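# Move the white-capped square bottle from fridge to workbench

## Task

Remove the square bottle with the white cap from the refrigerator (its left door is already fixed open) and set it upright on the workbench. Every other item in the refrigerator must stay where it was, and the robot must neither topple nor finish leaning, or the task counts as failed.

## Robot and tools

ROBOT. A LinearBot: a base that can drive in any direction, carrying a column about 1.7 m high. A carriage rides up and down the column (lift_m) and holds two identical six-joint arms, left and right, each ending in a two-finger gripper. The arm bases sit roughly 0.57 m + lift_m above the floor, about 0.30 m to either side and 0.23 m ahead of the base centre; parts of the carriage hang about 0.15 m lower than them. A hand can reach about 0.78 m from its shoulder but only about 0.38 m below its arm base. The hand is about 0.16 m long, 0.1 m wide (0.14 m open); the wrist camera sticks out 0.11 m to one side. Fingertips taper to about 5 mm thick and 2 cm across. Parked arm: joints 1 to 6 = 0, 0.05, 0.05, 1.45, 0, 0; with both parked the robot is about 0.85 m wide and 0.65 m long.

CAMERAS. carriage_camera is fixed on the carriage, facing forward and tilted about 20 degrees down. left_wrist_camera and right_wrist_camera look out past the fingertips. All images are 672x504 pixels; a calibration (K, distortion, T_world_to_cam) is given per camera and may be slightly off.

FRAMES. Base frame: metres, origin on the floor below the base centre, x forward, y left, z up. left_hand and right_hand are reported in it as the point between the finger pads, with quat_wxyz rotating base axes into hand axes (hand z runs along the fingers, hand y is the opening direction; a hand pointing straight up with joints 1, 5, 6 at 0 reads 1,0,0,0). The odometry frame is the base frame at scene start; base_odometry comes from wheel rotation only, so slip appears as travel, and heading (rad, left positive, -3.142 to 3.142) can drift a degree or two.

move. Every argument is optional. "base" holds exactly one key, an offset relative to where the base last measured itself: translate_m (-2 to 2, forward positive), strafe_m (-2 to 2, left positive) or rotate_rad (-6.3 to 6.3, counter-clockwise positive). "joints" is one flat object for both arms and the lift, keyed by name, each value an absolute target: lift_m 0 to 1 m; for each side (left_/right_) joint1_rad -2.617 to 3.054 (swing about vertical, 0 forward, positive left); joint2_rad 0 to 3.141 (shoulder: 0 upper arm level pointing back, 1.57 vertical, 3.14 level pointing forward); joint3_rad 0 to 3.141 (elbow, 0 folded, 3.14 straight); joint4_rad -1.57 to 1.57 (wrist pitch, positive lifts the tips); joint5_rad -1.57 to 1.57 (wrist yaw, positive swings tips to the right, opposite sense to joint 1); joint6_rad -2.094 to 2.094 (roll about the finger axis, positive clockwise viewed from the forearm); gripper_m 0 to 0.093, the pad gap in metres. "speeds" caps top speeds for that call only: translate_m and strafe_m 0.02 to 0.5 m/s, rotate_rad 0.05 to 1.57 rad/s, lift_m 0.08 to 0.25 m/s (the maximum is the default). "min_time_s" (0.1 to 8 s) sets a minimum duration for every arm and gripper motion, giving straighter, gentler paths. "cameras" lists which images to return: omitted, null or ["all"] gives all, [] gives none. All motions start together. A joint not named may still be driving toward an earlier target. An unknown key makes the call invalid; an out-of-range value gets it refused, and a refusal or a stop cancels the later move, wait and finished_scene calls of the same reply.

wait: seconds (0 to 10) plus optional cameras; commands nothing and returns the state. zoom_image: camera and region [x0, y0, x1, y1] in pixels, at most 504x504, only for a camera in the latest images. read_manual: section "licences" only, no motion. finished_scene: scene (this scene's number); irreversible, and the goal must hold with the robot left alone.

RESULTS. The move line reads done or the worst status. base_status and joint_status per motion: done (base: wheels turned the commanded amount, slip possible), off_target (resting short, maybe still pushing), contact_stop or time_out (base after 14 s; old target dropped, holding position), not_followed (an arm was withheld because it would come within millimetres of itself or the other arm, shown by "joint command not followed"), limit_stop_at_motor_heat. on_its_own lists uncommanded behaviour; "held at" there is a target, not a reading. motor_effort is percent of maximum, positive toward larger values, peak in brackets, noisy and biased; lift effort falling while lowering means a hand or load is resting on something. Joint torques (N m, arm joints in order) include the arm's weight; joints 1 to 3 wrap at ±28. Gripper on a hard part reads up to 5 mm narrower than the part; closed on nothing 0.000 to 0.002. A firm grip may say off_target. To release, command well above the reading. MOTOR HOT appears at 75 °C; at 100 °C an OVER-TEMPERATURE FAULT drops that arm and its grip for 30 to 60 s or more.

CAUTIONS. The robot keeps executing its last command while you think. Hand readings tend to sit higher than the real hand, and a loaded level hand sags 7 to 25 cm; joints can over- or under-shoot. Arms have no contact stop and keep pressing, then spring to target when freed; the base stop ignores the arms and may be late. Park arms when idle or warned hot; outstretched or loaded arms heat up. Keep the two arms from striking or pressing each other: that can end the scene. To unjam withheld arms, send one its current readings with joint 1 turned away, then the other in a later call. Tipping risk rises with a high carriage, extended or loaded arms, pushing, pulling and sudden stops; only images reveal a lean. If pressed against something, drive about 0.2 m back along the way you came; never back under a table edge into the column. Avoid drops, releasing moving objects, slams and hard pushes.

Each tool is called after "Emit:" as a command line: name --argument value for each argument, lists and objects as JSON in quotes; but a table of rows of numbers goes row by row, as --pt "numbers of a row", without its own name.

## Session

Emit:
move

Scene clock: 0.00 s.
Joint torques (N m): no reading
base_odometry: x=+0.000 y=+0.000 heading=+0.000
base_status: not commanded
joint_positions: lift_m=+0.300 left_joint1_rad=-0.009 left_joint2_rad=+0.041 left_joint3_rad=+0.063 left_joint4_rad=+1.426 left_joint5_rad=-0.048 left_joint6_rad=+0.016 left_gripper_m=+0.09396 right_joint1_rad=-0.005 right_joint2_rad=+0.049 right_joint3_rad=+0.049 right_joint4_rad=+1.428 right_joint5_rad=-0.037 right_joint6_rad=+0.004 right_gripper_m=+0.09396
joint_status: not commanded
motor_effort: lift_m=+24 drive_wheels=+0
left_hand: x=+0.2631 y=+0.3097 z=+1.2857 quat_wxyz=(+0.998, -0.023, +0.062, +0.005) (m; base frame)
right_hand: x=+0.2693 y=-0.2956 z=+1.2820 quat_wxyz=(+0.997, -0.018, +0.072, +0.000) (m; base frame)
pictures: carriage_camera, left_wrist_camera, right_wrist_camera

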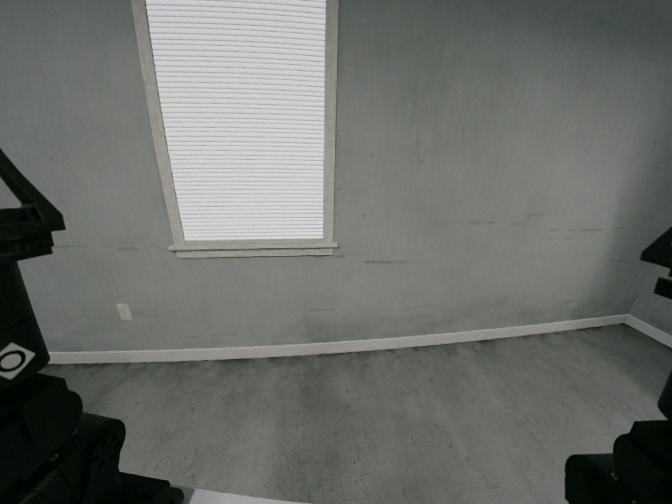

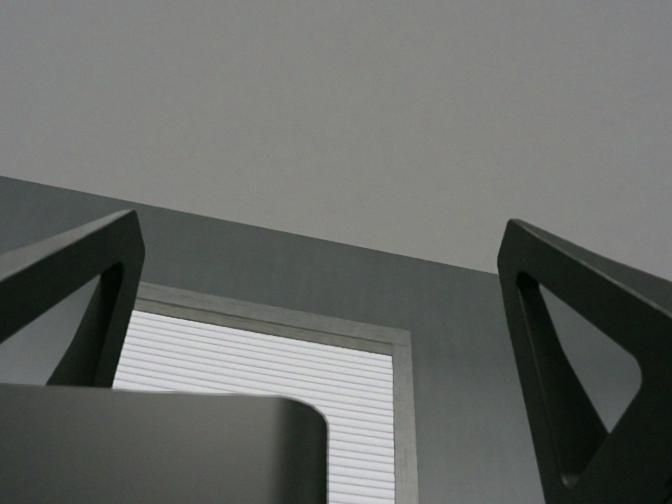

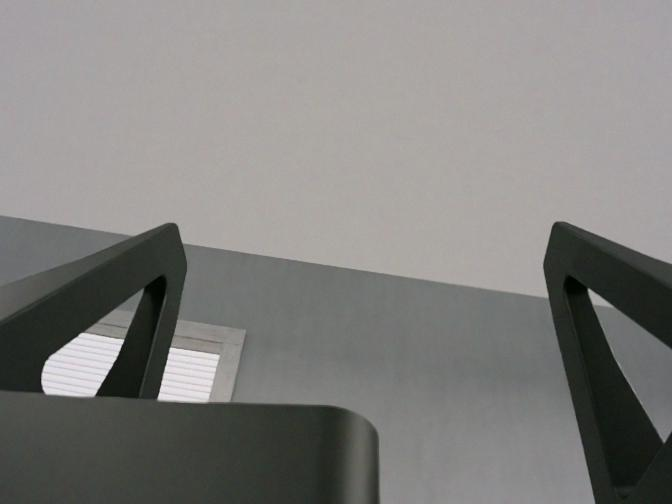

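Emit:
move --base '{"rotate_rad": 1.5}' --cameras '["carriage_camera"]'

Emit:
move --base '{"rotate_rad": 1.5}' --cameras '["carriage_camera"]'

Emit:
move --base '{"rotate_rad": 1.5}' --cameras '["carriage_camera"]'

Scene clock: 11.27 s.
Joint torques (N m): left_arm=[0.34 3.89 4.79 -0.07 0 0] | right_arm=[0.05 3.17 6.17 -0.15 0 -0.15]
move: done
base_odometry: x=+0.000 y=+0.000 heading=+1.500
base_status: done
joint_positions: lift_m=+0.300 left_joint1_rad=-0.009 left_joint2_rad=+0.041 left_joint3_rad=+0.063 left_joint4_rad=+1.425 left_joint5_rad=-0.048 left_joint6_rad=+0.016 left_gripper_m=+0.09397 right_joint1_rad=-0.005 right_joint2_rad=+0.049 right_joint3_rad=+0.049 right_joint4_rad=+1.426 right_joint5_rad=-0.037 right_joint6_rad=+0.004 right_gripper_m=+0.09397
joint_status: not commanded
motor_effort: lift_m=+24(24) drive_wheels=+4(12)
left_hand: x=+0.2633 y=+0.3097 z=+1.2857 quat_wxyz=(+0.998, -0.023, +0.062, +0.005) (m; base frame)
right_hand: x=+0.2699 y=-0.2956 z=+1.2819 quat_wxyz=(+0.997, -0.018, +0.073, +0.000) (m; base frame)
pictures: carriage_camera

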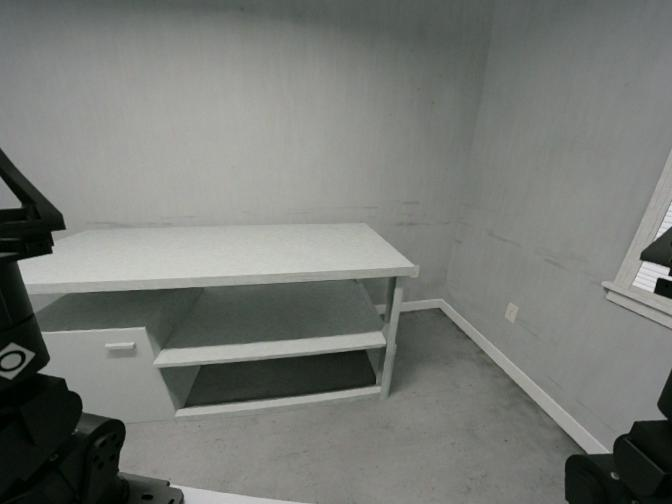

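Scene clock: 14.30 s.
Joint torques (N m): left_arm=[0.34 3.89 4.82 -0.07 0 0.01] | right_arm=[0.05 3.15 6.16 -0.14 0 -0.15]
move: done
base_odometry: x=+0.000 y=+0.000 heading=+2.999
base_status: done
joint_positions: lift_m=+0.300 left_joint1_rad=-0.009 left_joint2_rad=+0.041 left_joint3_rad=+0.063 left_joint4_rad=+1.424 left_joint5_rad=-0.048 left_joint6_rad=+0.016 left_gripper_m=+0.09398 right_joint1_rad=-0.005 right_joint2_rad=+0.049 right_joint3_rad=+0.049 right_joint4_rad=+1.425 right_joint5_rad=-0.037 right_joint6_rad=+0.004 right_gripper_m=+0.09398
joint_status: not commanded
motor_effort: lift_m=+24(24) drive_wheels=+3(13)
left_hand: x=+0.2635 y=+0.3097 z=+1.2857 quat_wxyz=(+0.998, -0.023, +0.063, +0.005) (m; base frame)
right_hand: x=+0.2701 y=-0.2956 z=+1.2819 quat_wxyz=(+0.997, -0.018, +0.073, +0.000) (m; base frame)
pictures: carriage_camera

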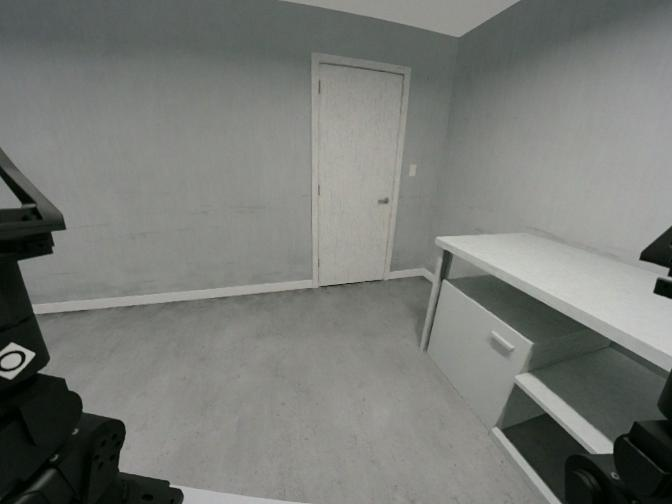

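Scene clock: 17.33 s.
Joint torques (N m): left_arm=[0.34 3.89 4.79 -0.07 0 0.01] | right_arm=[0.05 3.15 6.16 -0.13 0.01 -0.15]
move: done
base_odometry: x=+0.000 y=+0.000 heading=-1.784
base_status: done
joint_positions: lift_m=+0.300 left_joint1_rad=-0.009 left_joint2_rad=+0.041 left_joint3_rad=+0.063 left_joint4_rad=+1.424 left_joint5_rad=-0.048 left_joint6_rad=+0.016 left_gripper_m=+0.09398 right_joint1_rad=-0.005 right_joint2_rad=+0.049 right_joint3_rad=+0.049 right_joint4_rad=+1.425 right_joint5_rad=-0.037 right_joint6_rad=+0.004 right_gripper_m=+0.09398
joint_status: not commanded
motor_effort: lift_m=+24(24) drive_wheels=+2(14)
left_hand: x=+0.2635 y=+0.3097 z=+1.2857 quat_wxyz=(+0.998, -0.023, +0.063, +0.005) (m; base frame)
right_hand: x=+0.2702 y=-0.2956 z=+1.2819 quat_wxyz=(+0.997, -0.018, +0.073, +0.000) (m; base frame)
pictures: carriage_camera

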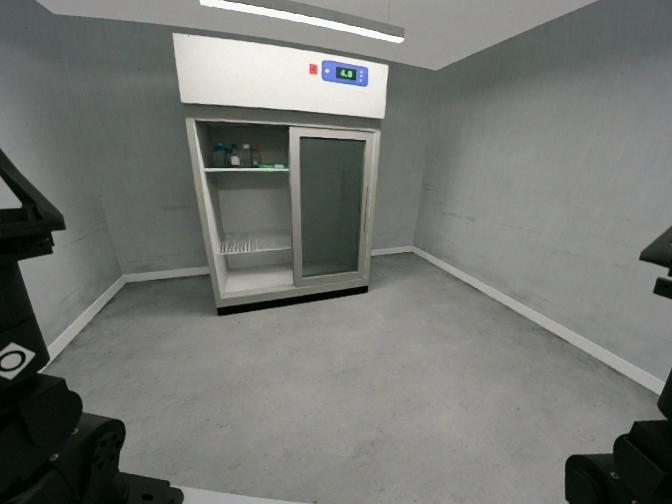

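Emit:
zoom_image --camera "carriage_camera" --region '[190, 110, 310, 200]'

Emit:
zoom_image --camera "carriage_camera" --region '[150, 20, 420, 330]'

Scaled by 4.200 from the camera's 672x504 image, which has a finer 960x720 frame.

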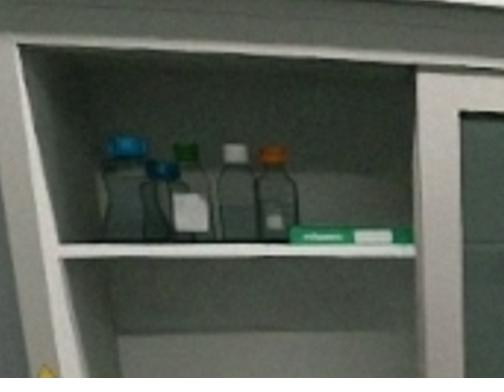

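Scaled by 1.626 from the camera's 672x504 image, which has a finer 960x720 frame.

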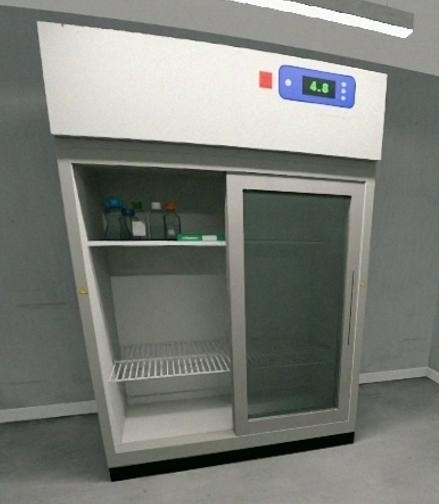

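Emit:
move --base '{"rotate_rad": 0.366}' --joints '{"lift_m": 0.55}' --cameras '[]'

Emit:
move --base '{"strafe_m": -0.2}' --cameras '[]'

Emit:
move --base '{"translate_m": 0.9}' --cameras '["carriage_camera"]'

Emit:
zoom_image --camera "carriage_camera" --region '[150, 30, 402, 282]'

Scene clock: 134.73 s.
Joint torques (N m): left_arm=[0.35 3.89 4.74 -0.06 0 0.01] | right_arm=[0.03 3.17 6.19 -0.15 0.01 -0.15]
move: done
base_odometry: x=+0.000 y=+0.000 heading=-1.418
base_status: done
joint_positions: lift_m=+0.550 left_joint1_rad=-0.009 left_joint2_rad=+0.041 left_joint3_rad=+0.063 left_joint4_rad=+1.424 left_joint5_rad=-0.048 left_joint6_rad=+0.016 left_gripper_m=+0.09398 right_joint1_rad=-0.005 right_joint2_rad=+0.049 right_joint3_rad=+0.049 right_joint4_rad=+1.426 right_joint5_rad=-0.037 right_joint6_rad=+0.004 right_gripper_m=+0.09398
joint_status: all done
motor_effort: lift_m=+26(31) drive_wheels=+7(12)
left_hand: x=+0.2635 y=+0.3097 z=+1.5355 quat_wxyz=(+0.998, -0.023, +0.063, +0.005) (m; base frame)
right_hand: x=+0.2699 y=-0.2956 z=+1.5317 quat_wxyz=(+0.997, -0.018, +0.073, +0.000) (m; base frame)
pictures: none
No camera images: "cameras" was empty.

Scene clock: 136.80 s.
Joint torques (N m): left_arm=[0.34 3.89 4.79 -0.07 0 0.01] | right_arm=[-0.02 3.18 6.16 -0.15 0.01 -0.15]
move: done
base_odometry: x=-0.198 y=-0.031 heading=-1.417
base_status: done
joint_positions: lift_m=+0.550 left_joint1_rad=-0.009 left_joint2_rad=+0.041 left_joint3_rad=+0.063 left_joint4_rad=+1.424 left_joint5_rad=-0.048 left_joint6_rad=+0.016 left_gripper_m=+0.09398 right_joint1_rad=-0.004 right_joint2_rad=+0.049 right_joint3_rad=+0.049 right_joint4_rad=+1.426 right_joint5_rad=-0.037 right_joint6_rad=+0.004 right_gripper_m=+0.09398
joint_status: not commanded
motor_effort: lift_m=+26(26) drive_wheels=-6(15)
left_hand: x=+0.2635 y=+0.3097 z=+1.5355 quat_wxyz=(+0.998, -0.023, +0.063, +0.005) (m; base frame)
right_hand: x=+0.2699 y=-0.2956 z=+1.5317 quat_wxyz=(+0.997, -0.018, +0.073, +0.001) (m; base frame)
pictures: none
No camera images: "cameras" was empty.

Scene clock: 140.87 s.
Joint torques (N m): left_arm=[0.35 3.89 4.77 -0.05 0 0] | right_arm=[-0.01 3.14 6.16 -0.15 0 -0.15]
move: done
base_odometry: x=-0.061 y=-0.920 heading=-1.418
base_status: done
joint_positions: lift_m=+0.550 left_joint1_rad=-0.009 left_joint2_rad=+0.041 left_joint3_rad=+0.063 left_joint4_rad=+1.424 left_joint5_rad=-0.048 left_joint6_rad=+0.016 left_gripper_m=+0.09398 right_joint1_rad=-0.004 right_joint2_rad=+0.049 right_joint3_rad=+0.049 right_joint4_rad=+1.425 right_joint5_rad=-0.037 right_joint6_rad=+0.004 right_gripper_m=+0.09398
joint_status: not commanded
motor_effort: lift_m=+26(26) drive_wheels=-6(14)
left_hand: x=+0.2636 y=+0.3097 z=+1.5355 quat_wxyz=(+0.998, -0.023, +0.063, +0.005) (m; base frame)
right_hand: x=+0.2701 y=-0.2956 z=+1.5317 quat_wxyz=(+0.997, -0.018, +0.073, +0.001) (m; base frame)
pictures: carriage_camera
camera_calibration:
carriage_camera: T_world_to_cam=[[0.0454457, -0.998547, 0.0289474, -0.0465445], [-0.353787, -0.0431872, -0.934329, 1.46228], [0.934221, 0.03222, -0.355235, 0.425388], [0, 0, 0, 1]] pos_world=[0.122044, 0.00296896, 1.51871]

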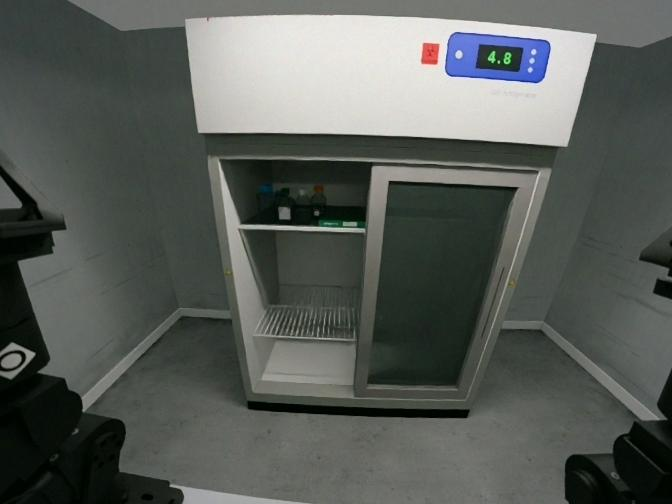

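Scaled by 2.000 from the camera's 672x504 image, which has a finer 960x720 frame.

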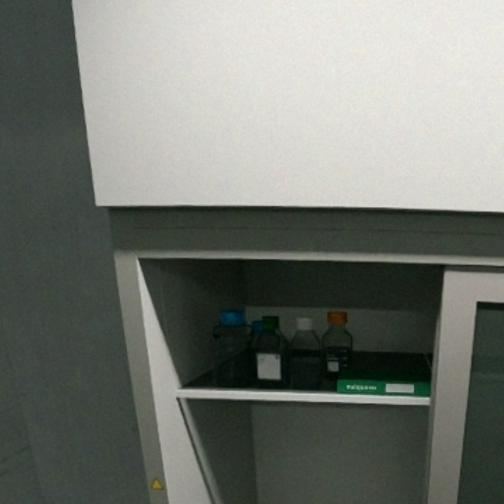

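Emit:
zoom_image --camera "carriage_camera" --region '[230, 155, 370, 245]'

Scaled by 3.600 from the camera's 672x504 image, which has a finer 960x720 frame.

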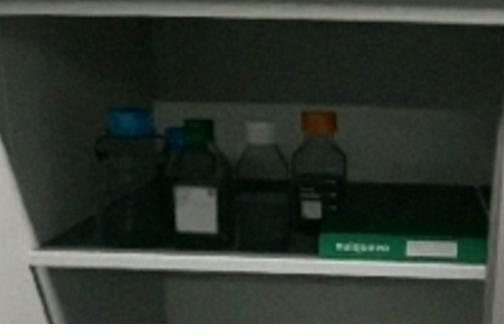

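Emit:
move --base '{"strafe_m": -0.086}' --joints '{"lift_m": 0.6, "left_joint1_rad": 0, "left_joint2_rad": 1.9635, "left_joint3_rad": 1.115, "left_joint4_rad": 1.023, "left_joint5_rad": 0, "left_joint6_rad": 0, "left_gripper_m": 0.07}' --min_time_s 2.5

Scene clock: 209.80 s.
Joint torques (N m): left_arm=[0.77 -10.13 7.64 2.17 0.08 -0.09] | right_arm=[-0.08 3.14 6.16 -0.14 0.01 -0.15]
move: done
base_odometry: x=-0.146 y=-0.933 heading=-1.418
base_status: done
joint_positions: lift_m=+0.600 left_joint1_rad=-0.005 left_joint2_rad=+1.958 left_joint3_rad=+1.086 left_joint4_rad=+1.026 left_joint5_rad=-0.011 left_joint6_rad=+0.009 left_gripper_m=+0.07014 right_joint1_rad=-0.004 right_joint2_rad=+0.049 right_joint3_rad=+0.049 right_joint4_rad=+1.425 right_joint5_rad=-0.037 right_joint6_rad=+0.004 right_gripper_m=+0.09398
joint_status: all done
motor_effort: lift_m=+26(32) drive_wheels=+1(12)
left_hand: x=+0.7990 y=+0.3006 z=+1.3989 quat_wxyz=(+0.759, +0.001, +0.651, +0.005) (m; base frame)
right_hand: x=+0.2701 y=-0.2955 z=+1.5817 quat_wxyz=(+0.997, -0.018, +0.073, +0.001) (m; base frame)
pictures: carriage_camera, left_wrist_camera, right_wrist_camera
camera_calibration:
carriage_camera: T_world_to_cam=[[0.0454457, -0.998547, 0.0289474, -0.0479916], [-0.353787, -0.0431872, -0.934329, 1.50899], [0.934221, 0.03222, -0.355235, 0.443146], [0, 0, 0, 1]] pos_world=[0.122044, 0.00296896, 1.5687]
left_wrist_camera: T_world_to_cam=[[0.00708315, -0.999662, 0.0250139, 0.258571], [-0.477611, -0.0253589, -0.878205, 1.61712], [0.878543, -0.00572646, -0.477629, 0.0912537], [0, 0, 0, 1]] pos_world=[0.690352, 0.300015, 1.45728]
right_wrist_camera: T_world_to_cam=[[0.0437102, -0.996691, 0.0685363, -0.41318], [0.70229, -0.0181373, -0.71166, 0.933231], [0.710547, 0.0792392, 0.699173, -1.15127], [0, 0, 0, 1]] pos_world=[0.18069, -0.303661, 1.4974]

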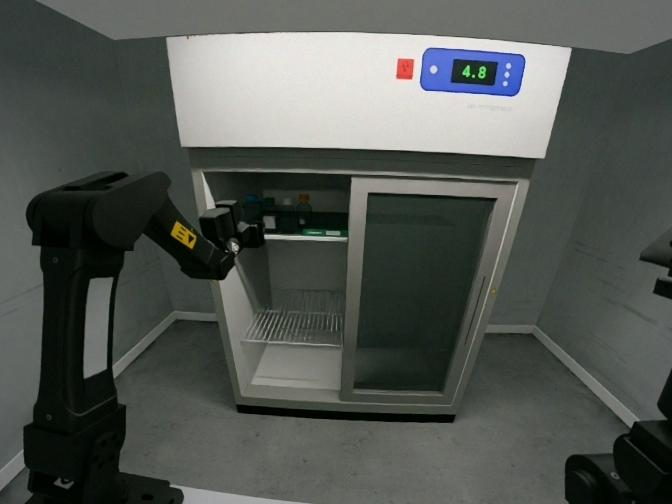

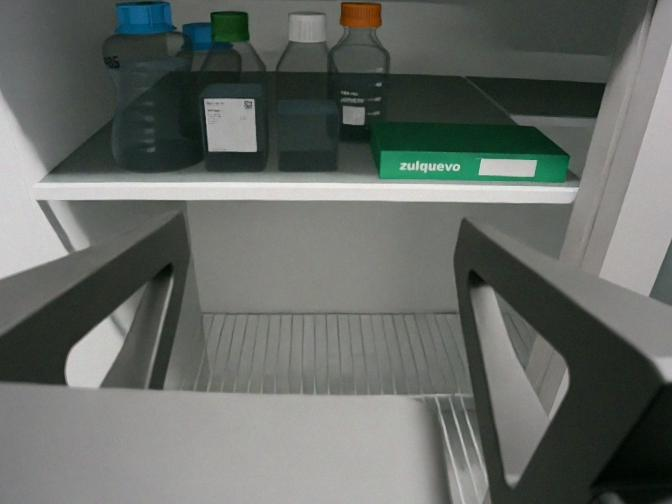

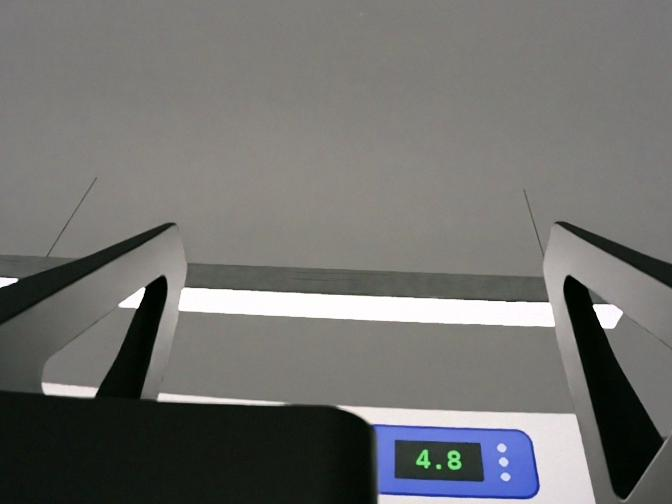

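Emit:
move --base '{"strafe_m": 0.033}' --joints '{"lift_m": 0.61}' --cameras '[]'

Emit:
move --base '{"translate_m": 0.3}' --speeds '{"translate_m": 0.2}' --cameras '["left_wrist_camera", "carriage_camera"]'

Scene clock: 267.20 s.
Joint torques (N m): left_arm=[0.13 -10.58 7.31 2.21 0.04 -0.1] | right_arm=[0.12 3.17 6.16 -0.16 0.01 -0.15]
move: done
base_odometry: x=-0.113 y=-0.928 heading=-1.418
base_status: done
joint_positions: lift_m=+0.610 left_joint1_rad=+0.002 left_joint2_rad=+1.963 left_joint3_rad=+1.092 left_joint4_rad=+1.022 left_joint5_rad=-0.008 left_joint6_rad=+0.009 left_gripper_m=+0.07014 right_joint1_rad=-0.005 right_joint2_rad=+0.049 right_joint3_rad=+0.049 right_joint4_rad=+1.426 right_joint5_rad=-0.037 right_joint6_rad=+0.004 right_gripper_m=+0.09398
joint_status: all done
motor_effort: lift_m=+25(31) drive_wheels=-1(12)
left_hand: x=+0.8005 y=+0.3042 z=+1.4080 quat_wxyz=(+0.758, -0.001, +0.652, +0.007) (m; base frame)
right_hand: x=+0.2698 y=-0.2955 z=+1.5918 quat_wxyz=(+0.997, -0.018, +0.073, +0.001) (m; base frame)
pictures: none
No camera images: "cameras" was empty.

Scene clock: 269.90 s.
Joint torques (N m): left_arm=[0.16 -10.44 7.1 2.23 0.04 -0.1] | right_arm=[0.02 3.1 6.12 -0.16 0.01 -0.15]
move: done
base_odometry: x=-0.068 y=-1.225 heading=-1.418
base_status: done
joint_positions: lift_m=+0.610 left_joint1_rad=+0.002 left_joint2_rad=+1.963 left_joint3_rad=+1.092 left_joint4_rad=+1.022 left_joint5_rad=-0.008 left_joint6_rad=+0.009 left_gripper_m=+0.07014 right_joint1_rad=-0.005 right_joint2_rad=+0.049 right_joint3_rad=+0.049 right_joint4_rad=+1.426 right_joint5_rad=-0.037 right_joint6_rad=+0.004 right_gripper_m=+0.09398
joint_status: not commanded
motor_effort: lift_m=+25(25) drive_wheels=+4(12)
left_hand: x=+0.8006 y=+0.3042 z=+1.4079 quat_wxyz=(+0.758, -0.001, +0.652, +0.007) (m; base frame)
right_hand: x=+0.2698 y=-0.2955 z=+1.5918 quat_wxyz=(+0.997, -0.018, +0.073, +0.001) (m; base frame)
pictures: carriage_camera, left_wrist_camera
camera_calibration:
carriage_camera: T_world_to_cam=[[0.0454457, -0.998547, 0.0289474, -0.0482823], [-0.353787, -0.0431872, -0.934329, 1.51837], [0.934221, 0.03222, -0.355235, 0.446714], [0, 0, 0, 1]] pos_world=[0.122044, 0.00296896, 1.57875]
left_wrist_camera: T_world_to_cam=[[0.0113314, -0.999626, 0.0248944, 0.258672], [-0.480176, -0.0272774, -0.876748, 1.62646], [0.877099, -0.00201887, -0.480305, 0.097974], [0, 0, 0, 1]] pos_world=[0.692121, 0.303138, 1.46661]

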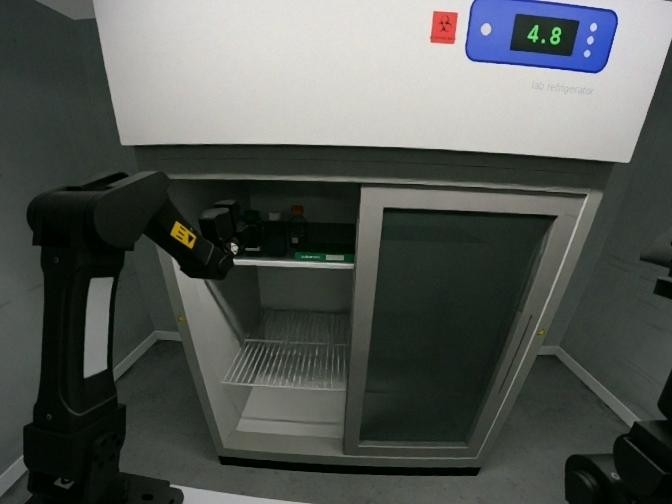

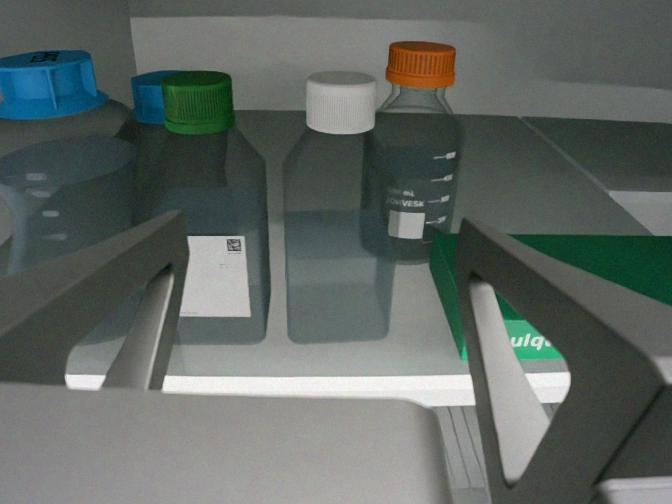

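Emit:
move --base '{"strafe_m": -0.005}' --joints '{"lift_m": 0.602}' --cameras '[]'

Emit:
move --base '{"translate_m": 0.12}' --speeds '{"translate_m": 0.12}' --cameras '["left_wrist_camera"]'

Scene clock: 317.63 s.
Joint torques (N m): left_arm=[0.34 -10.89 7.01 2.26 0.04 -0.1] | right_arm=[0.03 3.18 6.19 -0.16 0.01 -0.15]
move: done
base_odometry: x=-0.072 y=-1.226 heading=-1.418
base_status: done
joint_positions: lift_m=+0.602 left_joint1_rad=+0.000 left_joint2_rad=+1.966 left_joint3_rad=+1.094 left_joint4_rad=+1.018 left_joint5_rad=-0.007 left_joint6_rad=+0.009 left_gripper_m=+0.07014 right_joint1_rad=-0.005 right_joint2_rad=+0.049 right_joint3_rad=+0.049 right_joint4_rad=+1.427 right_joint5_rad=-0.037 right_joint6_rad=+0.004 right_gripper_m=+0.09398
joint_status: all done
motor_effort: lift_m=+21(22) drive_wheels=+6(6)
left_hand: x=+0.8014 y=+0.3027 z=+1.3986 quat_wxyz=(+0.757, +0.000, +0.654, +0.005) (m; base frame)
right_hand: x=+0.2697 y=-0.2955 z=+1.5843 quat_wxyz=(+0.997, -0.018, +0.072, +0.000) (m; base frame)
pictures: none
No camera images: "cameras" was empty.

Scene clock: 319.40 s.
Joint torques (N m): left_arm=[0.32 -10.76 7.01 2.27 0.04 -0.1] | right_arm=[0.06 3.11 6.13 -0.18 0.01 -0.15]
move: done
base_odometry: x=-0.054 y=-1.344 heading=-1.418
base_status: done
joint_positions: lift_m=+0.602 left_joint1_rad=+0.000 left_joint2_rad=+1.966 left_joint3_rad=+1.094 left_joint4_rad=+1.018 left_joint5_rad=-0.007 left_joint6_rad=+0.009 left_gripper_m=+0.07014 right_joint1_rad=-0.005 right_joint2_rad=+0.049 right_joint3_rad=+0.049 right_joint4_rad=+1.427 right_joint5_rad=-0.037 right_joint6_rad=+0.004 right_gripper_m=+0.09398
joint_status: not commanded
motor_effort: lift_m=+21(21) drive_wheels=-4(12)
left_hand: x=+0.8014 y=+0.3027 z=+1.3987 quat_wxyz=(+0.757, +0.000, +0.654, +0.005) (m; base frame)
right_hand: x=+0.2697 y=-0.2955 z=+1.5843 quat_wxyz=(+0.997, -0.018, +0.072, +0.000) (m; base frame)
pictures: left_wrist_camera
camera_calibration:
left_wrist_camera: T_world_to_cam=[[0.00802546, -0.999663, 0.0246844, 0.260349], [-0.484275, -0.0254827, -0.874545, 1.61843], [0.874879, -0.0049354, -0.484316, 0.101099], [0, 0, 0, 1]] pos_world=[0.693227, 0.302002, 1.45793]

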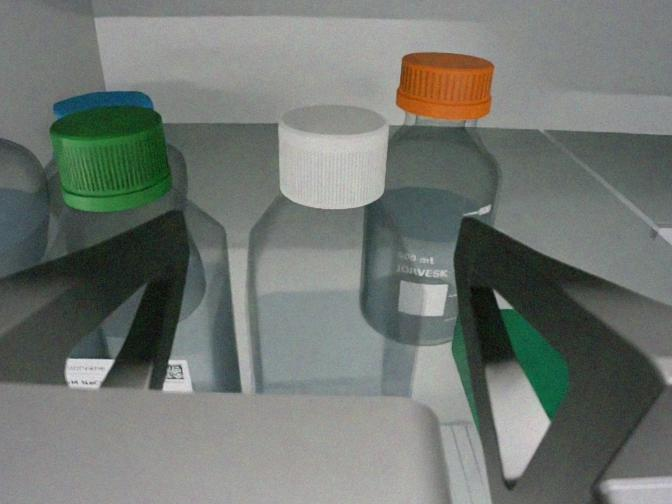

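Emit:
move --base '{"translate_m": 0.06}' --speeds '{"translate_m": 0.08}' --cameras '["left_wrist_camera"]'

Emit:
move --joints '{"left_gripper_m": 0.046}' --min_time_s 1.0 --cameras '["left_wrist_camera"]'

Scene clock: 334.10 s.
Joint torques (N m): left_arm=[0.35 -10.89 6.99 2.25 0.04 -0.09] | right_arm=[0.06 3.19 6.2 -0.18 0.01 -0.15]
move: done
base_odometry: x=-0.046 y=-1.404 heading=-1.419
base_status: done
joint_positions: lift_m=+0.602 left_joint1_rad=+0.000 left_joint2_rad=+1.966 left_joint3_rad=+1.094 left_joint4_rad=+1.018 left_joint5_rad=-0.007 left_joint6_rad=+0.009 left_gripper_m=+0.07014 right_joint1_rad=-0.005 right_joint2_rad=+0.049 right_joint3_rad=+0.049 right_joint4_rad=+1.426 right_joint5_rad=-0.037 right_joint6_rad=+0.004 right_gripper_m=+0.09398
joint_status: not commanded
motor_effort: lift_m=+21(21) drive_wheels=+3(11)
left_hand: x=+0.8014 y=+0.3027 z=+1.3987 quat_wxyz=(+0.757, +0.000, +0.654, +0.005) (m; base frame)
right_hand: x=+0.2698 y=-0.2955 z=+1.5843 quat_wxyz=(+0.997, -0.018, +0.073, +0.000) (m; base frame)
pictures: left_wrist_camera
camera_calibration:
left_wrist_camera: T_world_to_cam=[[0.00802546, -0.999663, 0.0246844, 0.260349], [-0.484275, -0.0254827, -0.874545, 1.61843], [0.874879, -0.0049354, -0.484316, 0.101099], [0, 0, 0, 1]] pos_world=[0.693227, 0.302002, 1.45793]

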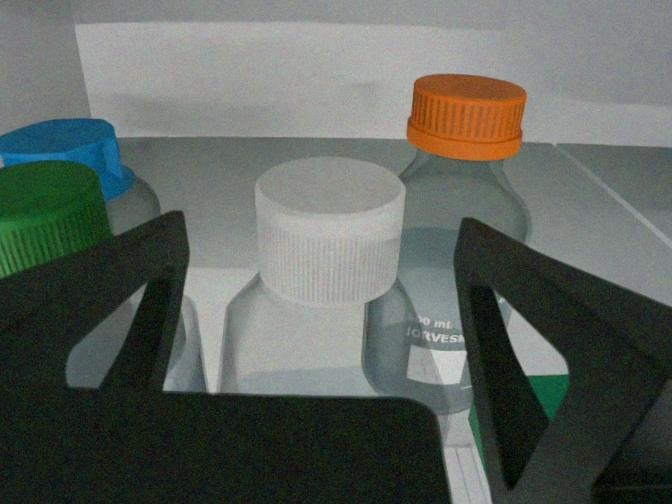

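Scene clock: 335.40 s.
Joint torques (N m): left_arm=[0.36 -10.88 7.02 2.25 0.04 -0.09] | right_arm=[0.06 3.18 6.15 -0.16 0.01 -0.15]
move: done
base_odometry: x=-0.046 y=-1.404 heading=-1.419
base_status: not commanded
joint_positions: lift_m=+0.602 left_joint1_rad=+0.000 left_joint2_rad=+1.966 left_joint3_rad=+1.094 left_joint4_rad=+1.018 left_joint5_rad=-0.007 left_joint6_rad=+0.008 left_gripper_m=+0.04614 right_joint1_rad=-0.005 right_joint2_rad=+0.049 right_joint3_rad=+0.049 right_joint4_rad=+1.426 right_joint5_rad=-0.037 right_joint6_rad=+0.004 right_gripper_m=+0.09398
joint_status: all done
motor_effort: lift_m=+21(21) drive_wheels=+2(6)
left_hand: x=+0.8014 y=+0.3027 z=+1.3987 quat_wxyz=(+0.757, +0.000, +0.654, +0.005) (m; base frame)
right_hand: x=+0.2698 y=-0.2955 z=+1.5843 quat_wxyz=(+0.997, -0.018, +0.073, +0.000) (m; base frame)
pictures: left_wrist_camera
camera_calibration:
left_wrist_camera: T_world_to_cam=[[0.00796978, -0.999654, 0.0250617, 0.259863], [-0.484274, -0.0257858, -0.874536, 1.61851], [0.87488, -0.00516684, -0.484312, 0.101163], [0, 0, 0, 1]] pos_world=[0.693227, 0.302031, 1.45793]

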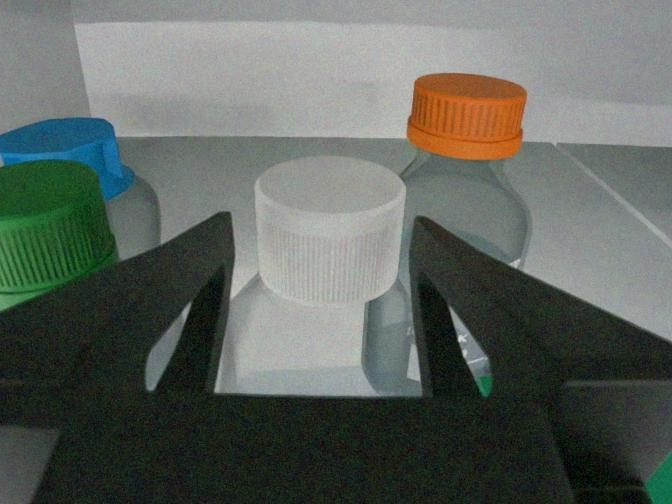

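Emit:
move --base '{"translate_m": 0.009}' --speeds '{"translate_m": 0.03}' --cameras '[]'

Emit:
move --joints '{"left_gripper_m": 0.032}' --min_time_s 2.0 --cameras '["left_wrist_camera"]'

Scene clock: 353.80 s.
Joint torques (N m): left_arm=[0.35 -10.86 7.17 2.25 0.04 -0.09] | right_arm=[0.05 3.12 6.19 -0.18 0 -0.15]
move: done
base_odometry: x=-0.044 y=-1.413 heading=-1.419
base_status: done
joint_positions: lift_m=+0.602 left_joint1_rad=+0.000 left_joint2_rad=+1.966 left_joint3_rad=+1.094 left_joint4_rad=+1.019 left_joint5_rad=-0.007 left_joint6_rad=+0.008 left_gripper_m=+0.04614 right_joint1_rad=-0.005 right_joint2_rad=+0.049 right_joint3_rad=+0.049 right_joint4_rad=+1.428 right_joint5_rad=-0.037 right_joint6_rad=+0.004 right_gripper_m=+0.09398
joint_status: not commanded
motor_effort: lift_m=+21(21) drive_wheels=-3(12)
left_hand: x=+0.8014 y=+0.3027 z=+1.3989 quat_wxyz=(+0.757, +0.000, +0.653, +0.005) (m; base frame)
right_hand: x=+0.2694 y=-0.2955 z=+1.5843 quat_wxyz=(+0.997, -0.018, +0.072, +0.000) (m; base frame)
pictures: none
No camera images: "cameras" was empty.

Scene clock: 356.10 s.
Joint torques (N m): left_arm=[0.39 -10.88 6.99 2.24 0.02 -0.09] | right_arm=[0.05 3.17 6.16 -0.17 0.01 -0.15]
move: done
base_odometry: x=-0.044 y=-1.413 heading=-1.419
base_status: not commanded
joint_positions: lift_m=+0.602 left_joint1_rad=+0.000 left_joint2_rad=+1.966 left_joint3_rad=+1.094 left_joint4_rad=+1.019 left_joint5_rad=-0.005 left_joint6_rad=+0.008 left_gripper_m=+0.03219 right_joint1_rad=-0.005 right_joint2_rad=+0.049 right_joint3_rad=+0.049 right_joint4_rad=+1.428 right_joint5_rad=-0.037 right_joint6_rad=+0.004 right_gripper_m=+0.09398
joint_status: all done
motor_effort: lift_m=+21(21) drive_wheels=-1(6)
left_hand: x=+0.8014 y=+0.3024 z=+1.3989 quat_wxyz=(+0.757, +0.001, +0.653, +0.005) (m; base frame)
right_hand: x=+0.2694 y=-0.2955 z=+1.5843 quat_wxyz=(+0.997, -0.018, +0.072, +0.000) (m; base frame)
pictures: left_wrist_camera
camera_calibration:
left_wrist_camera: T_world_to_cam=[[0.00644175, -0.999671, 0.0248444, 0.26113], [-0.483645, -0.0248603, -0.874911, 1.6184], [0.875241, -0.00637989, -0.483645, 0.10042], [0, 0, 0, 1]] pos_world=[0.693155, 0.301919, 1.45803]

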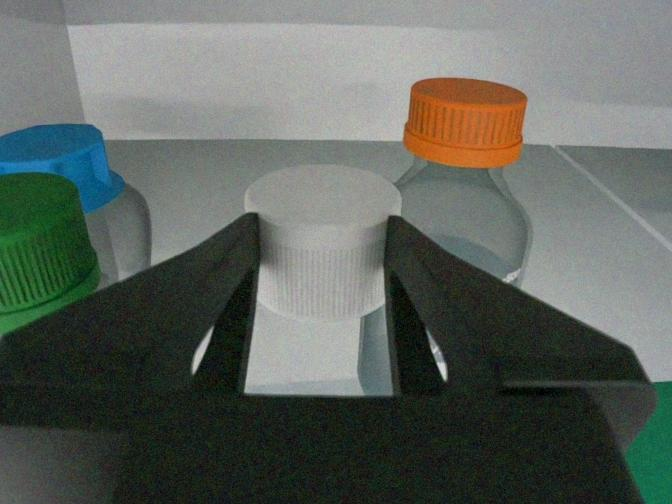

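Emit:
move --joints '{"left_gripper_m": 0.048}' --min_time_s 0.6 --cameras '[]'

Emit:
move --base '{"translate_m": 0.019}' --speeds '{"translate_m": 0.04}' --cameras '["left_wrist_camera"]'

Emit:
move --joints '{"left_gripper_m": 0.034}' --min_time_s 2.0 --cameras '["left_wrist_camera"]'

Scene clock: 371.07 s.
Joint torques (N m): left_arm=[0.35 -10.86 7.02 2.24 0.02 -0.09] | right_arm=[0.06 3.17 6.16 -0.17 0 -0.15]
move: done
base_odometry: x=-0.044 y=-1.413 heading=-1.419
base_status: not commanded
joint_positions: lift_m=+0.602 left_joint1_rad=+0.000 left_joint2_rad=+1.966 left_joint3_rad=+1.094 left_joint4_rad=+1.019 left_joint5_rad=-0.005 left_joint6_rad=+0.008 left_gripper_m=+0.04786 right_joint1_rad=-0.005 right_joint2_rad=+0.049 right_joint3_rad=+0.049 right_joint4_rad=+1.428 right_joint5_rad=-0.037 right_joint6_rad=+0.004 right_gripper_m=+0.09398
joint_status: all done
motor_effort: lift_m=+21(21) drive_wheels=+2(6)
left_hand: x=+0.8014 y=+0.3024 z=+1.3989 quat_wxyz=(+0.757, +0.001, +0.653, +0.005) (m; base frame)
right_hand: x=+0.2694 y=-0.2955 z=+1.5843 quat_wxyz=(+0.997, -0.018, +0.072, +0.000) (m; base frame)
pictures: none
No camera images: "cameras" was empty.

Scene clock: 372.00 s.
Joint torques (N m): left_arm=[0.35 -10.95 7.12 2.23 0.02 -0.1] | right_arm=[0.03 3.15 6.17 -0.17 0.01 -0.15]
move: done
base_odometry: x=-0.042 y=-1.431 heading=-1.420
base_status: done
joint_positions: lift_m=+0.602 left_joint1_rad=+0.000 left_joint2_rad=+1.966 left_joint3_rad=+1.094 left_joint4_rad=+1.019 left_joint5_rad=-0.005 left_joint6_rad=+0.008 left_gripper_m=+0.04786 right_joint1_rad=-0.005 right_joint2_rad=+0.049 right_joint3_rad=+0.049 right_joint4_rad=+1.428 right_joint5_rad=-0.037 right_joint6_rad=+0.004 right_gripper_m=+0.09398
joint_status: not commanded
motor_effort: lift_m=+21(21) drive_wheels=-4(12)
left_hand: x=+0.8014 y=+0.3024 z=+1.3989 quat_wxyz=(+0.757, +0.001, +0.653, +0.005) (m; base frame)
right_hand: x=+0.2694 y=-0.2955 z=+1.5843 quat_wxyz=(+0.997, -0.018, +0.072, +0.000) (m; base frame)
pictures: left_wrist_camera
camera_calibration:
left_wrist_camera: T_world_to_cam=[[0.00644175, -0.999671, 0.0248444, 0.26113], [-0.483645, -0.0248603, -0.874911, 1.6184], [0.875241, -0.00637989, -0.483645, 0.10042], [0, 0, 0, 1]] pos_world=[0.693155, 0.301919, 1.45803]

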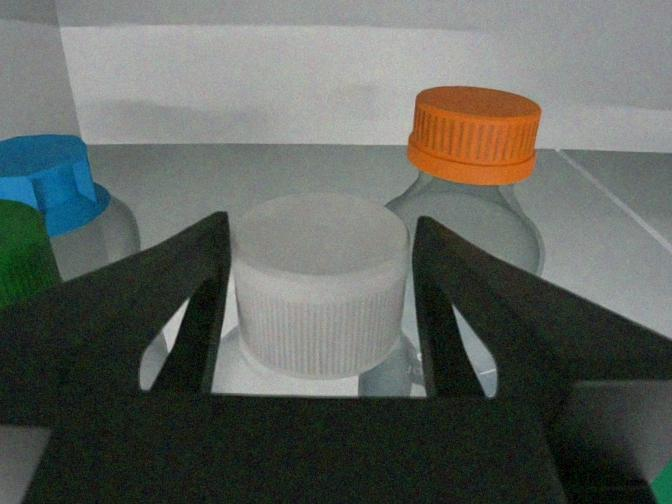

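Scene clock: 374.30 s.
Joint torques (N m): left_arm=[0.36 -10.88 7.02 2.24 0.02 -0.09] | right_arm=[0.05 3.17 6.16 -0.17 0.01 -0.15]
move: off_target
base_odometry: x=-0.042 y=-1.431 heading=-1.420
base_status: not commanded
joint_positions: lift_m=+0.602 left_joint1_rad=+0.000 left_joint2_rad=+1.966 left_joint3_rad=+1.094 left_joint4_rad=+1.019 left_joint5_rad=-0.005 left_joint6_rad=+0.008 left_gripper_m=+0.04134 right_joint1_rad=-0.005 right_joint2_rad=+0.049 right_joint3_rad=+0.049 right_joint4_rad=+1.428 right_joint5_rad=-0.037 right_joint6_rad=+0.004 right_gripper_m=+0.09398
joint_status: left_gripper_m off_target (ended at +0.04135, target +0.03400)
motor_effort: lift_m=+21(21) drive_wheels=-2(6)
left_hand: x=+0.8014 y=+0.3024 z=+1.3989 quat_wxyz=(+0.757, +0.001, +0.653, +0.004) (m; base frame)
right_hand: x=+0.2694 y=-0.2955 z=+1.5843 quat_wxyz=(+0.997, -0.018, +0.072, +0.000) (m; base frame)
pictures: left_wrist_camera
camera_calibration:
left_wrist_camera: T_world_to_cam=[[0.00632986, -0.999652, 0.0255989, 0.260159], [-0.483644, -0.0254665, -0.874894, 1.61856], [0.875242, -0.00684278, -0.483637, 0.100548], [0, 0, 0, 1]] pos_world=[0.693155, 0.301975, 1.45803]

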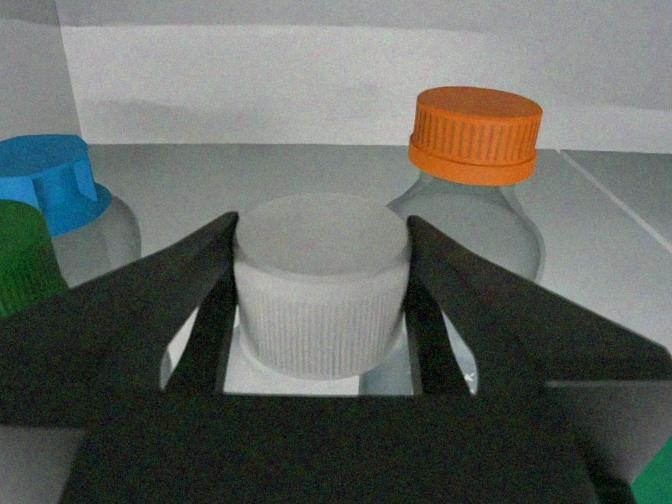

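Emit:
move --joints '{"lift_m": 0.622, "left_gripper_m": 0.034}' --speeds '{"lift_m": 0.08}' --cameras '["left_wrist_camera", "carriage_camera"]'

Scene clock: 383.03 s.
Joint torques (N m): left_arm=[0.35 -11.62 7.06 2.87 0.02 -0.08] | right_arm=[0.05 3.15 6.17 -0.17 0 -0.15]
move: off_target
base_odometry: x=-0.042 y=-1.431 heading=-1.420
base_status: not commanded
joint_positions: lift_m=+0.622 left_joint1_rad=+0.000 left_joint2_rad=+1.974 left_joint3_rad=+1.094 left_joint4_rad=+0.970 left_joint5_rad=-0.005 left_joint6_rad=+0.007 left_gripper_m=+0.04133 right_joint1_rad=-0.005 right_joint2_rad=+0.049 right_joint3_rad=+0.049 right_joint4_rad=+1.428 right_joint5_rad=-0.037 right_joint6_rad=+0.004 right_gripper_m=+0.09398
joint_status: left_gripper_m off_target (ended at +0.04133, target +0.03400); the others done
motor_effort: lift_m=+26(30) drive_wheels=-2(5)
left_hand: x=+0.8037 y=+0.3024 z=+1.4022 quat_wxyz=(+0.738, +0.001, +0.674, +0.004) (m; base frame)
right_hand: x=+0.2694 y=-0.2955 z=+1.6038 quat_wxyz=(+0.997, -0.018, +0.072, +0.000) (m; base frame)
pictures: carriage_camera, left_wrist_camera
camera_calibration:
carriage_camera: T_world_to_cam=[[0.0454457, -0.998547, 0.0289474, -0.048628], [-0.353787, -0.0431872, -0.934329, 1.52953], [0.934221, 0.03222, -0.355235, 0.450956], [0, 0, 0, 1]] pos_world=[0.122044, 0.00296896, 1.59069]
left_wrist_camera: T_world_to_cam=[[0.00769461, -0.999634, 0.0259419, 0.258475], [-0.532241, -0.0260567, -0.846192, 1.62158], [0.846558, -0.00729622, -0.532247, 0.191435], [0, 0, 0, 1]] pos_world=[0.699023, 0.30203, 1.46736]

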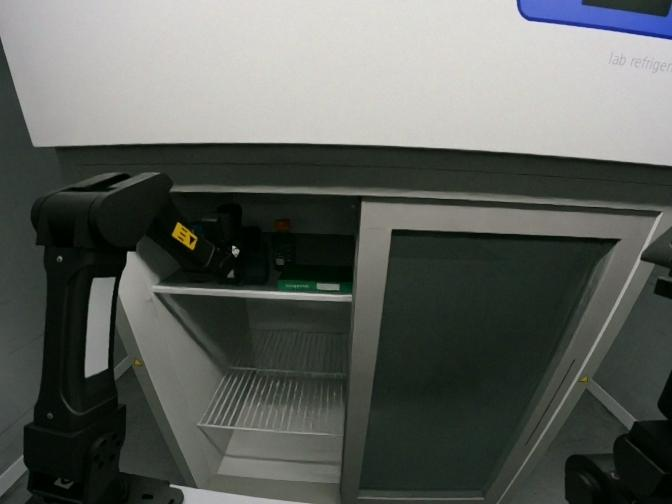

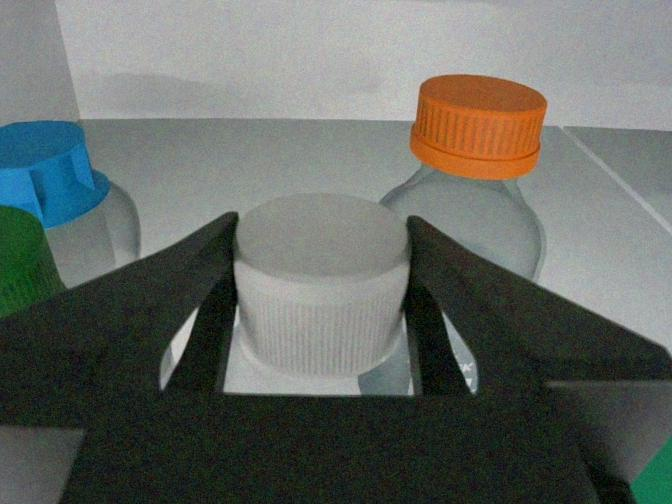

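Emit:
move --joints '{"lift_m": 0.635, "left_joint4_rad": 1.08}' --speeds '{"lift_m": 0.08}' --min_time_s 1.0 --cameras '["left_wrist_camera"]'

Scene clock: 394.37 s.
Joint torques (N m): left_arm=[0.36 -12.45 6.95 3.51 0.02 -0.07] | right_arm=[0.06 3.18 6.15 -0.17 0 -0.15]
move: off_target
base_odometry: x=-0.042 y=-1.431 heading=-1.420
base_status: not commanded
joint_positions: lift_m=+0.635 left_joint1_rad=+0.000 left_joint2_rad=+1.983 left_joint3_rad=+1.094 left_joint4_rad=+0.967 left_joint5_rad=-0.005 left_joint6_rad=+0.007 left_gripper_m=+0.04133 right_joint1_rad=-0.005 right_joint2_rad=+0.049 right_joint3_rad=+0.049 right_joint4_rad=+1.428 right_joint5_rad=-0.037 right_joint6_rad=+0.004 right_gripper_m=+0.09398
joint_status: left_joint4_rad off_target (ended at +0.967, target +1.080); the others done
motor_effort: lift_m=+26(31) drive_wheels=-3(5)
left_hand: x=+0.8048 y=+0.3024 z=+1.4094 quat_wxyz=(+0.734, +0.000, +0.679, +0.004) (m; base frame)
right_hand: x=+0.2694 y=-0.2955 z=+1.6167 quat_wxyz=(+0.997, -0.018, +0.072, +0.000) (m; base frame)
pictures: left_wrist_camera
camera_calibration:
left_wrist_camera: T_world_to_cam=[[0.00797075, -0.999624, 0.0262253, 0.257654], [-0.54221, -0.0263565, -0.83983, 1.62742], [0.840205, -0.00752557, -0.542216, 0.213602], [0, 0, 0, 1]] pos_world=[0.700879, 0.302058, 1.47582]

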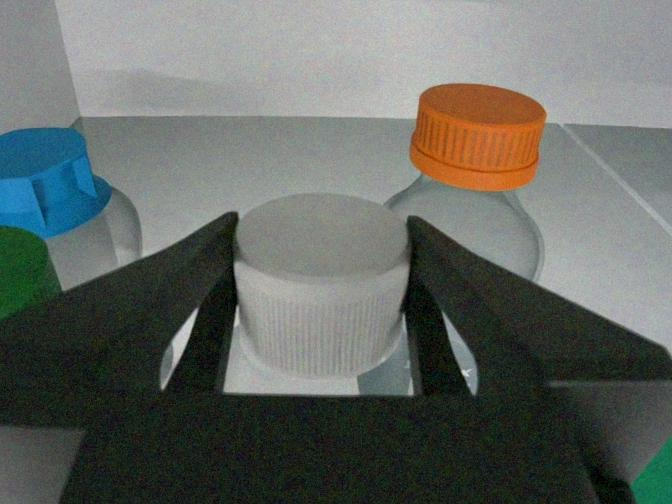

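Emit:
move --joints '{"lift_m": 0.647, "left_joint4_rad": 1.11}' --speeds '{"lift_m": 0.08}' --min_time_s 0.8 --cameras '["left_wrist_camera", "carriage_camera"]'

Emit:
zoom_image --camera "carriage_camera" --region '[140, 170, 370, 330]'

Scene clock: 419.77 s.
Joint torques (N m): left_arm=[0.35 -13.14 6.97 3.54 0.02 -0.07] | right_arm=[0.05 3.17 6.16 -0.19 0 -0.15]
move: off_target
base_odometry: x=-0.042 y=-1.431 heading=-1.420
base_status: not commanded
joint_positions: lift_m=+0.647 left_joint1_rad=+0.000 left_joint2_rad=+1.991 left_joint3_rad=+1.094 left_joint4_rad=+0.997 left_joint5_rad=-0.005 left_joint6_rad=+0.007 left_gripper_m=+0.04133 right_joint1_rad=-0.005 right_joint2_rad=+0.049 right_joint3_rad=+0.049 right_joint4_rad=+1.427 right_joint5_rad=-0.037 right_joint6_rad=+0.004 right_gripper_m=+0.09398
joint_status: left_joint4_rad off_target (ended at +0.997, target +1.110); the others done
motor_effort: lift_m=+26(31) drive_wheels=-2(5)
left_hand: x=+0.8050 y=+0.3024 z=+1.4245 quat_wxyz=(+0.742, +0.000, +0.671, +0.004) (m; base frame)
right_hand: x=+0.2695 y=-0.2955 z=+1.6287 quat_wxyz=(+0.997, -0.018, +0.072, +0.000) (m; base frame)
pictures: carriage_camera, left_wrist_camera
camera_calibration:
carriage_camera: T_world_to_cam=[[0.0454457, -0.998547, 0.0289474, -0.0493517], [-0.353787, -0.0431872, -0.934329, 1.55289], [0.934221, 0.03222, -0.355235, 0.459837], [0, 0, 0, 1]] pos_world=[0.122044, 0.00296896, 1.61569]
left_wrist_camera: T_world_to_cam=[[0.00739858, -0.999624, 0.0263996, 0.25747], [-0.523822, -0.0263626, -0.85142, 1.64188], [0.851796, -0.00752938, -0.52382, 0.186065], [0, 0, 0, 1]] pos_world=[0.699656, 0.302058, 1.48859]

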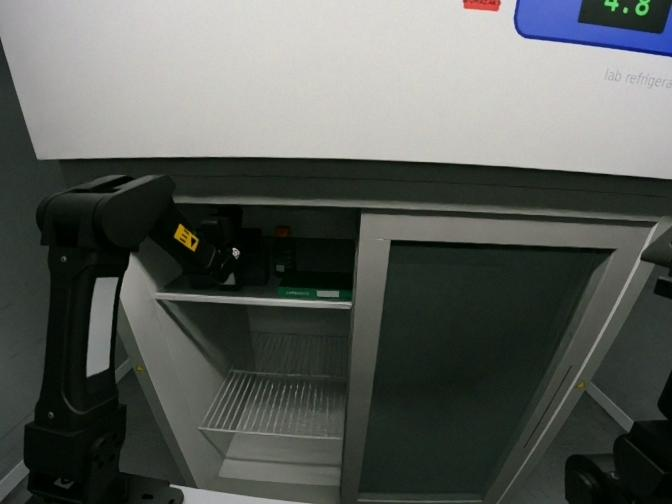

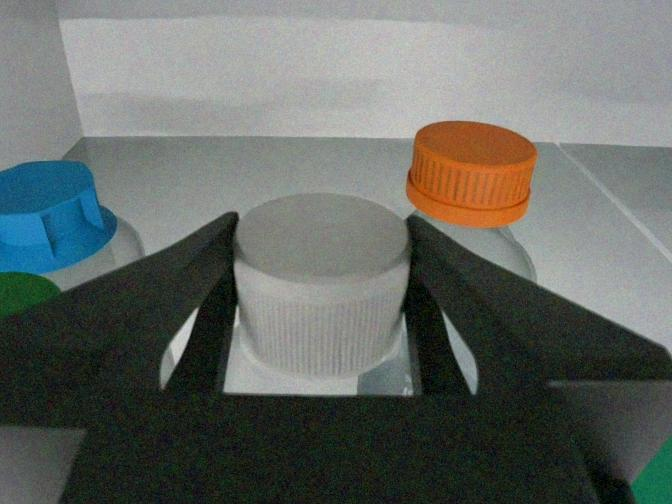

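Scaled by 2.191 from the camera's 672x504 image, which has a finer 960x720 frame.

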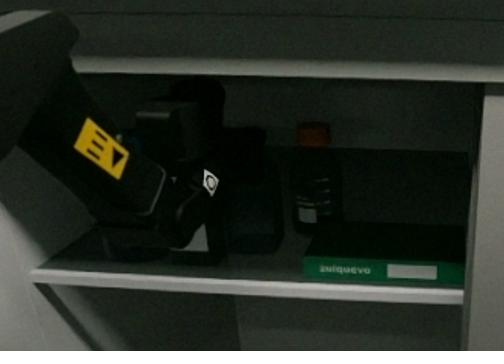

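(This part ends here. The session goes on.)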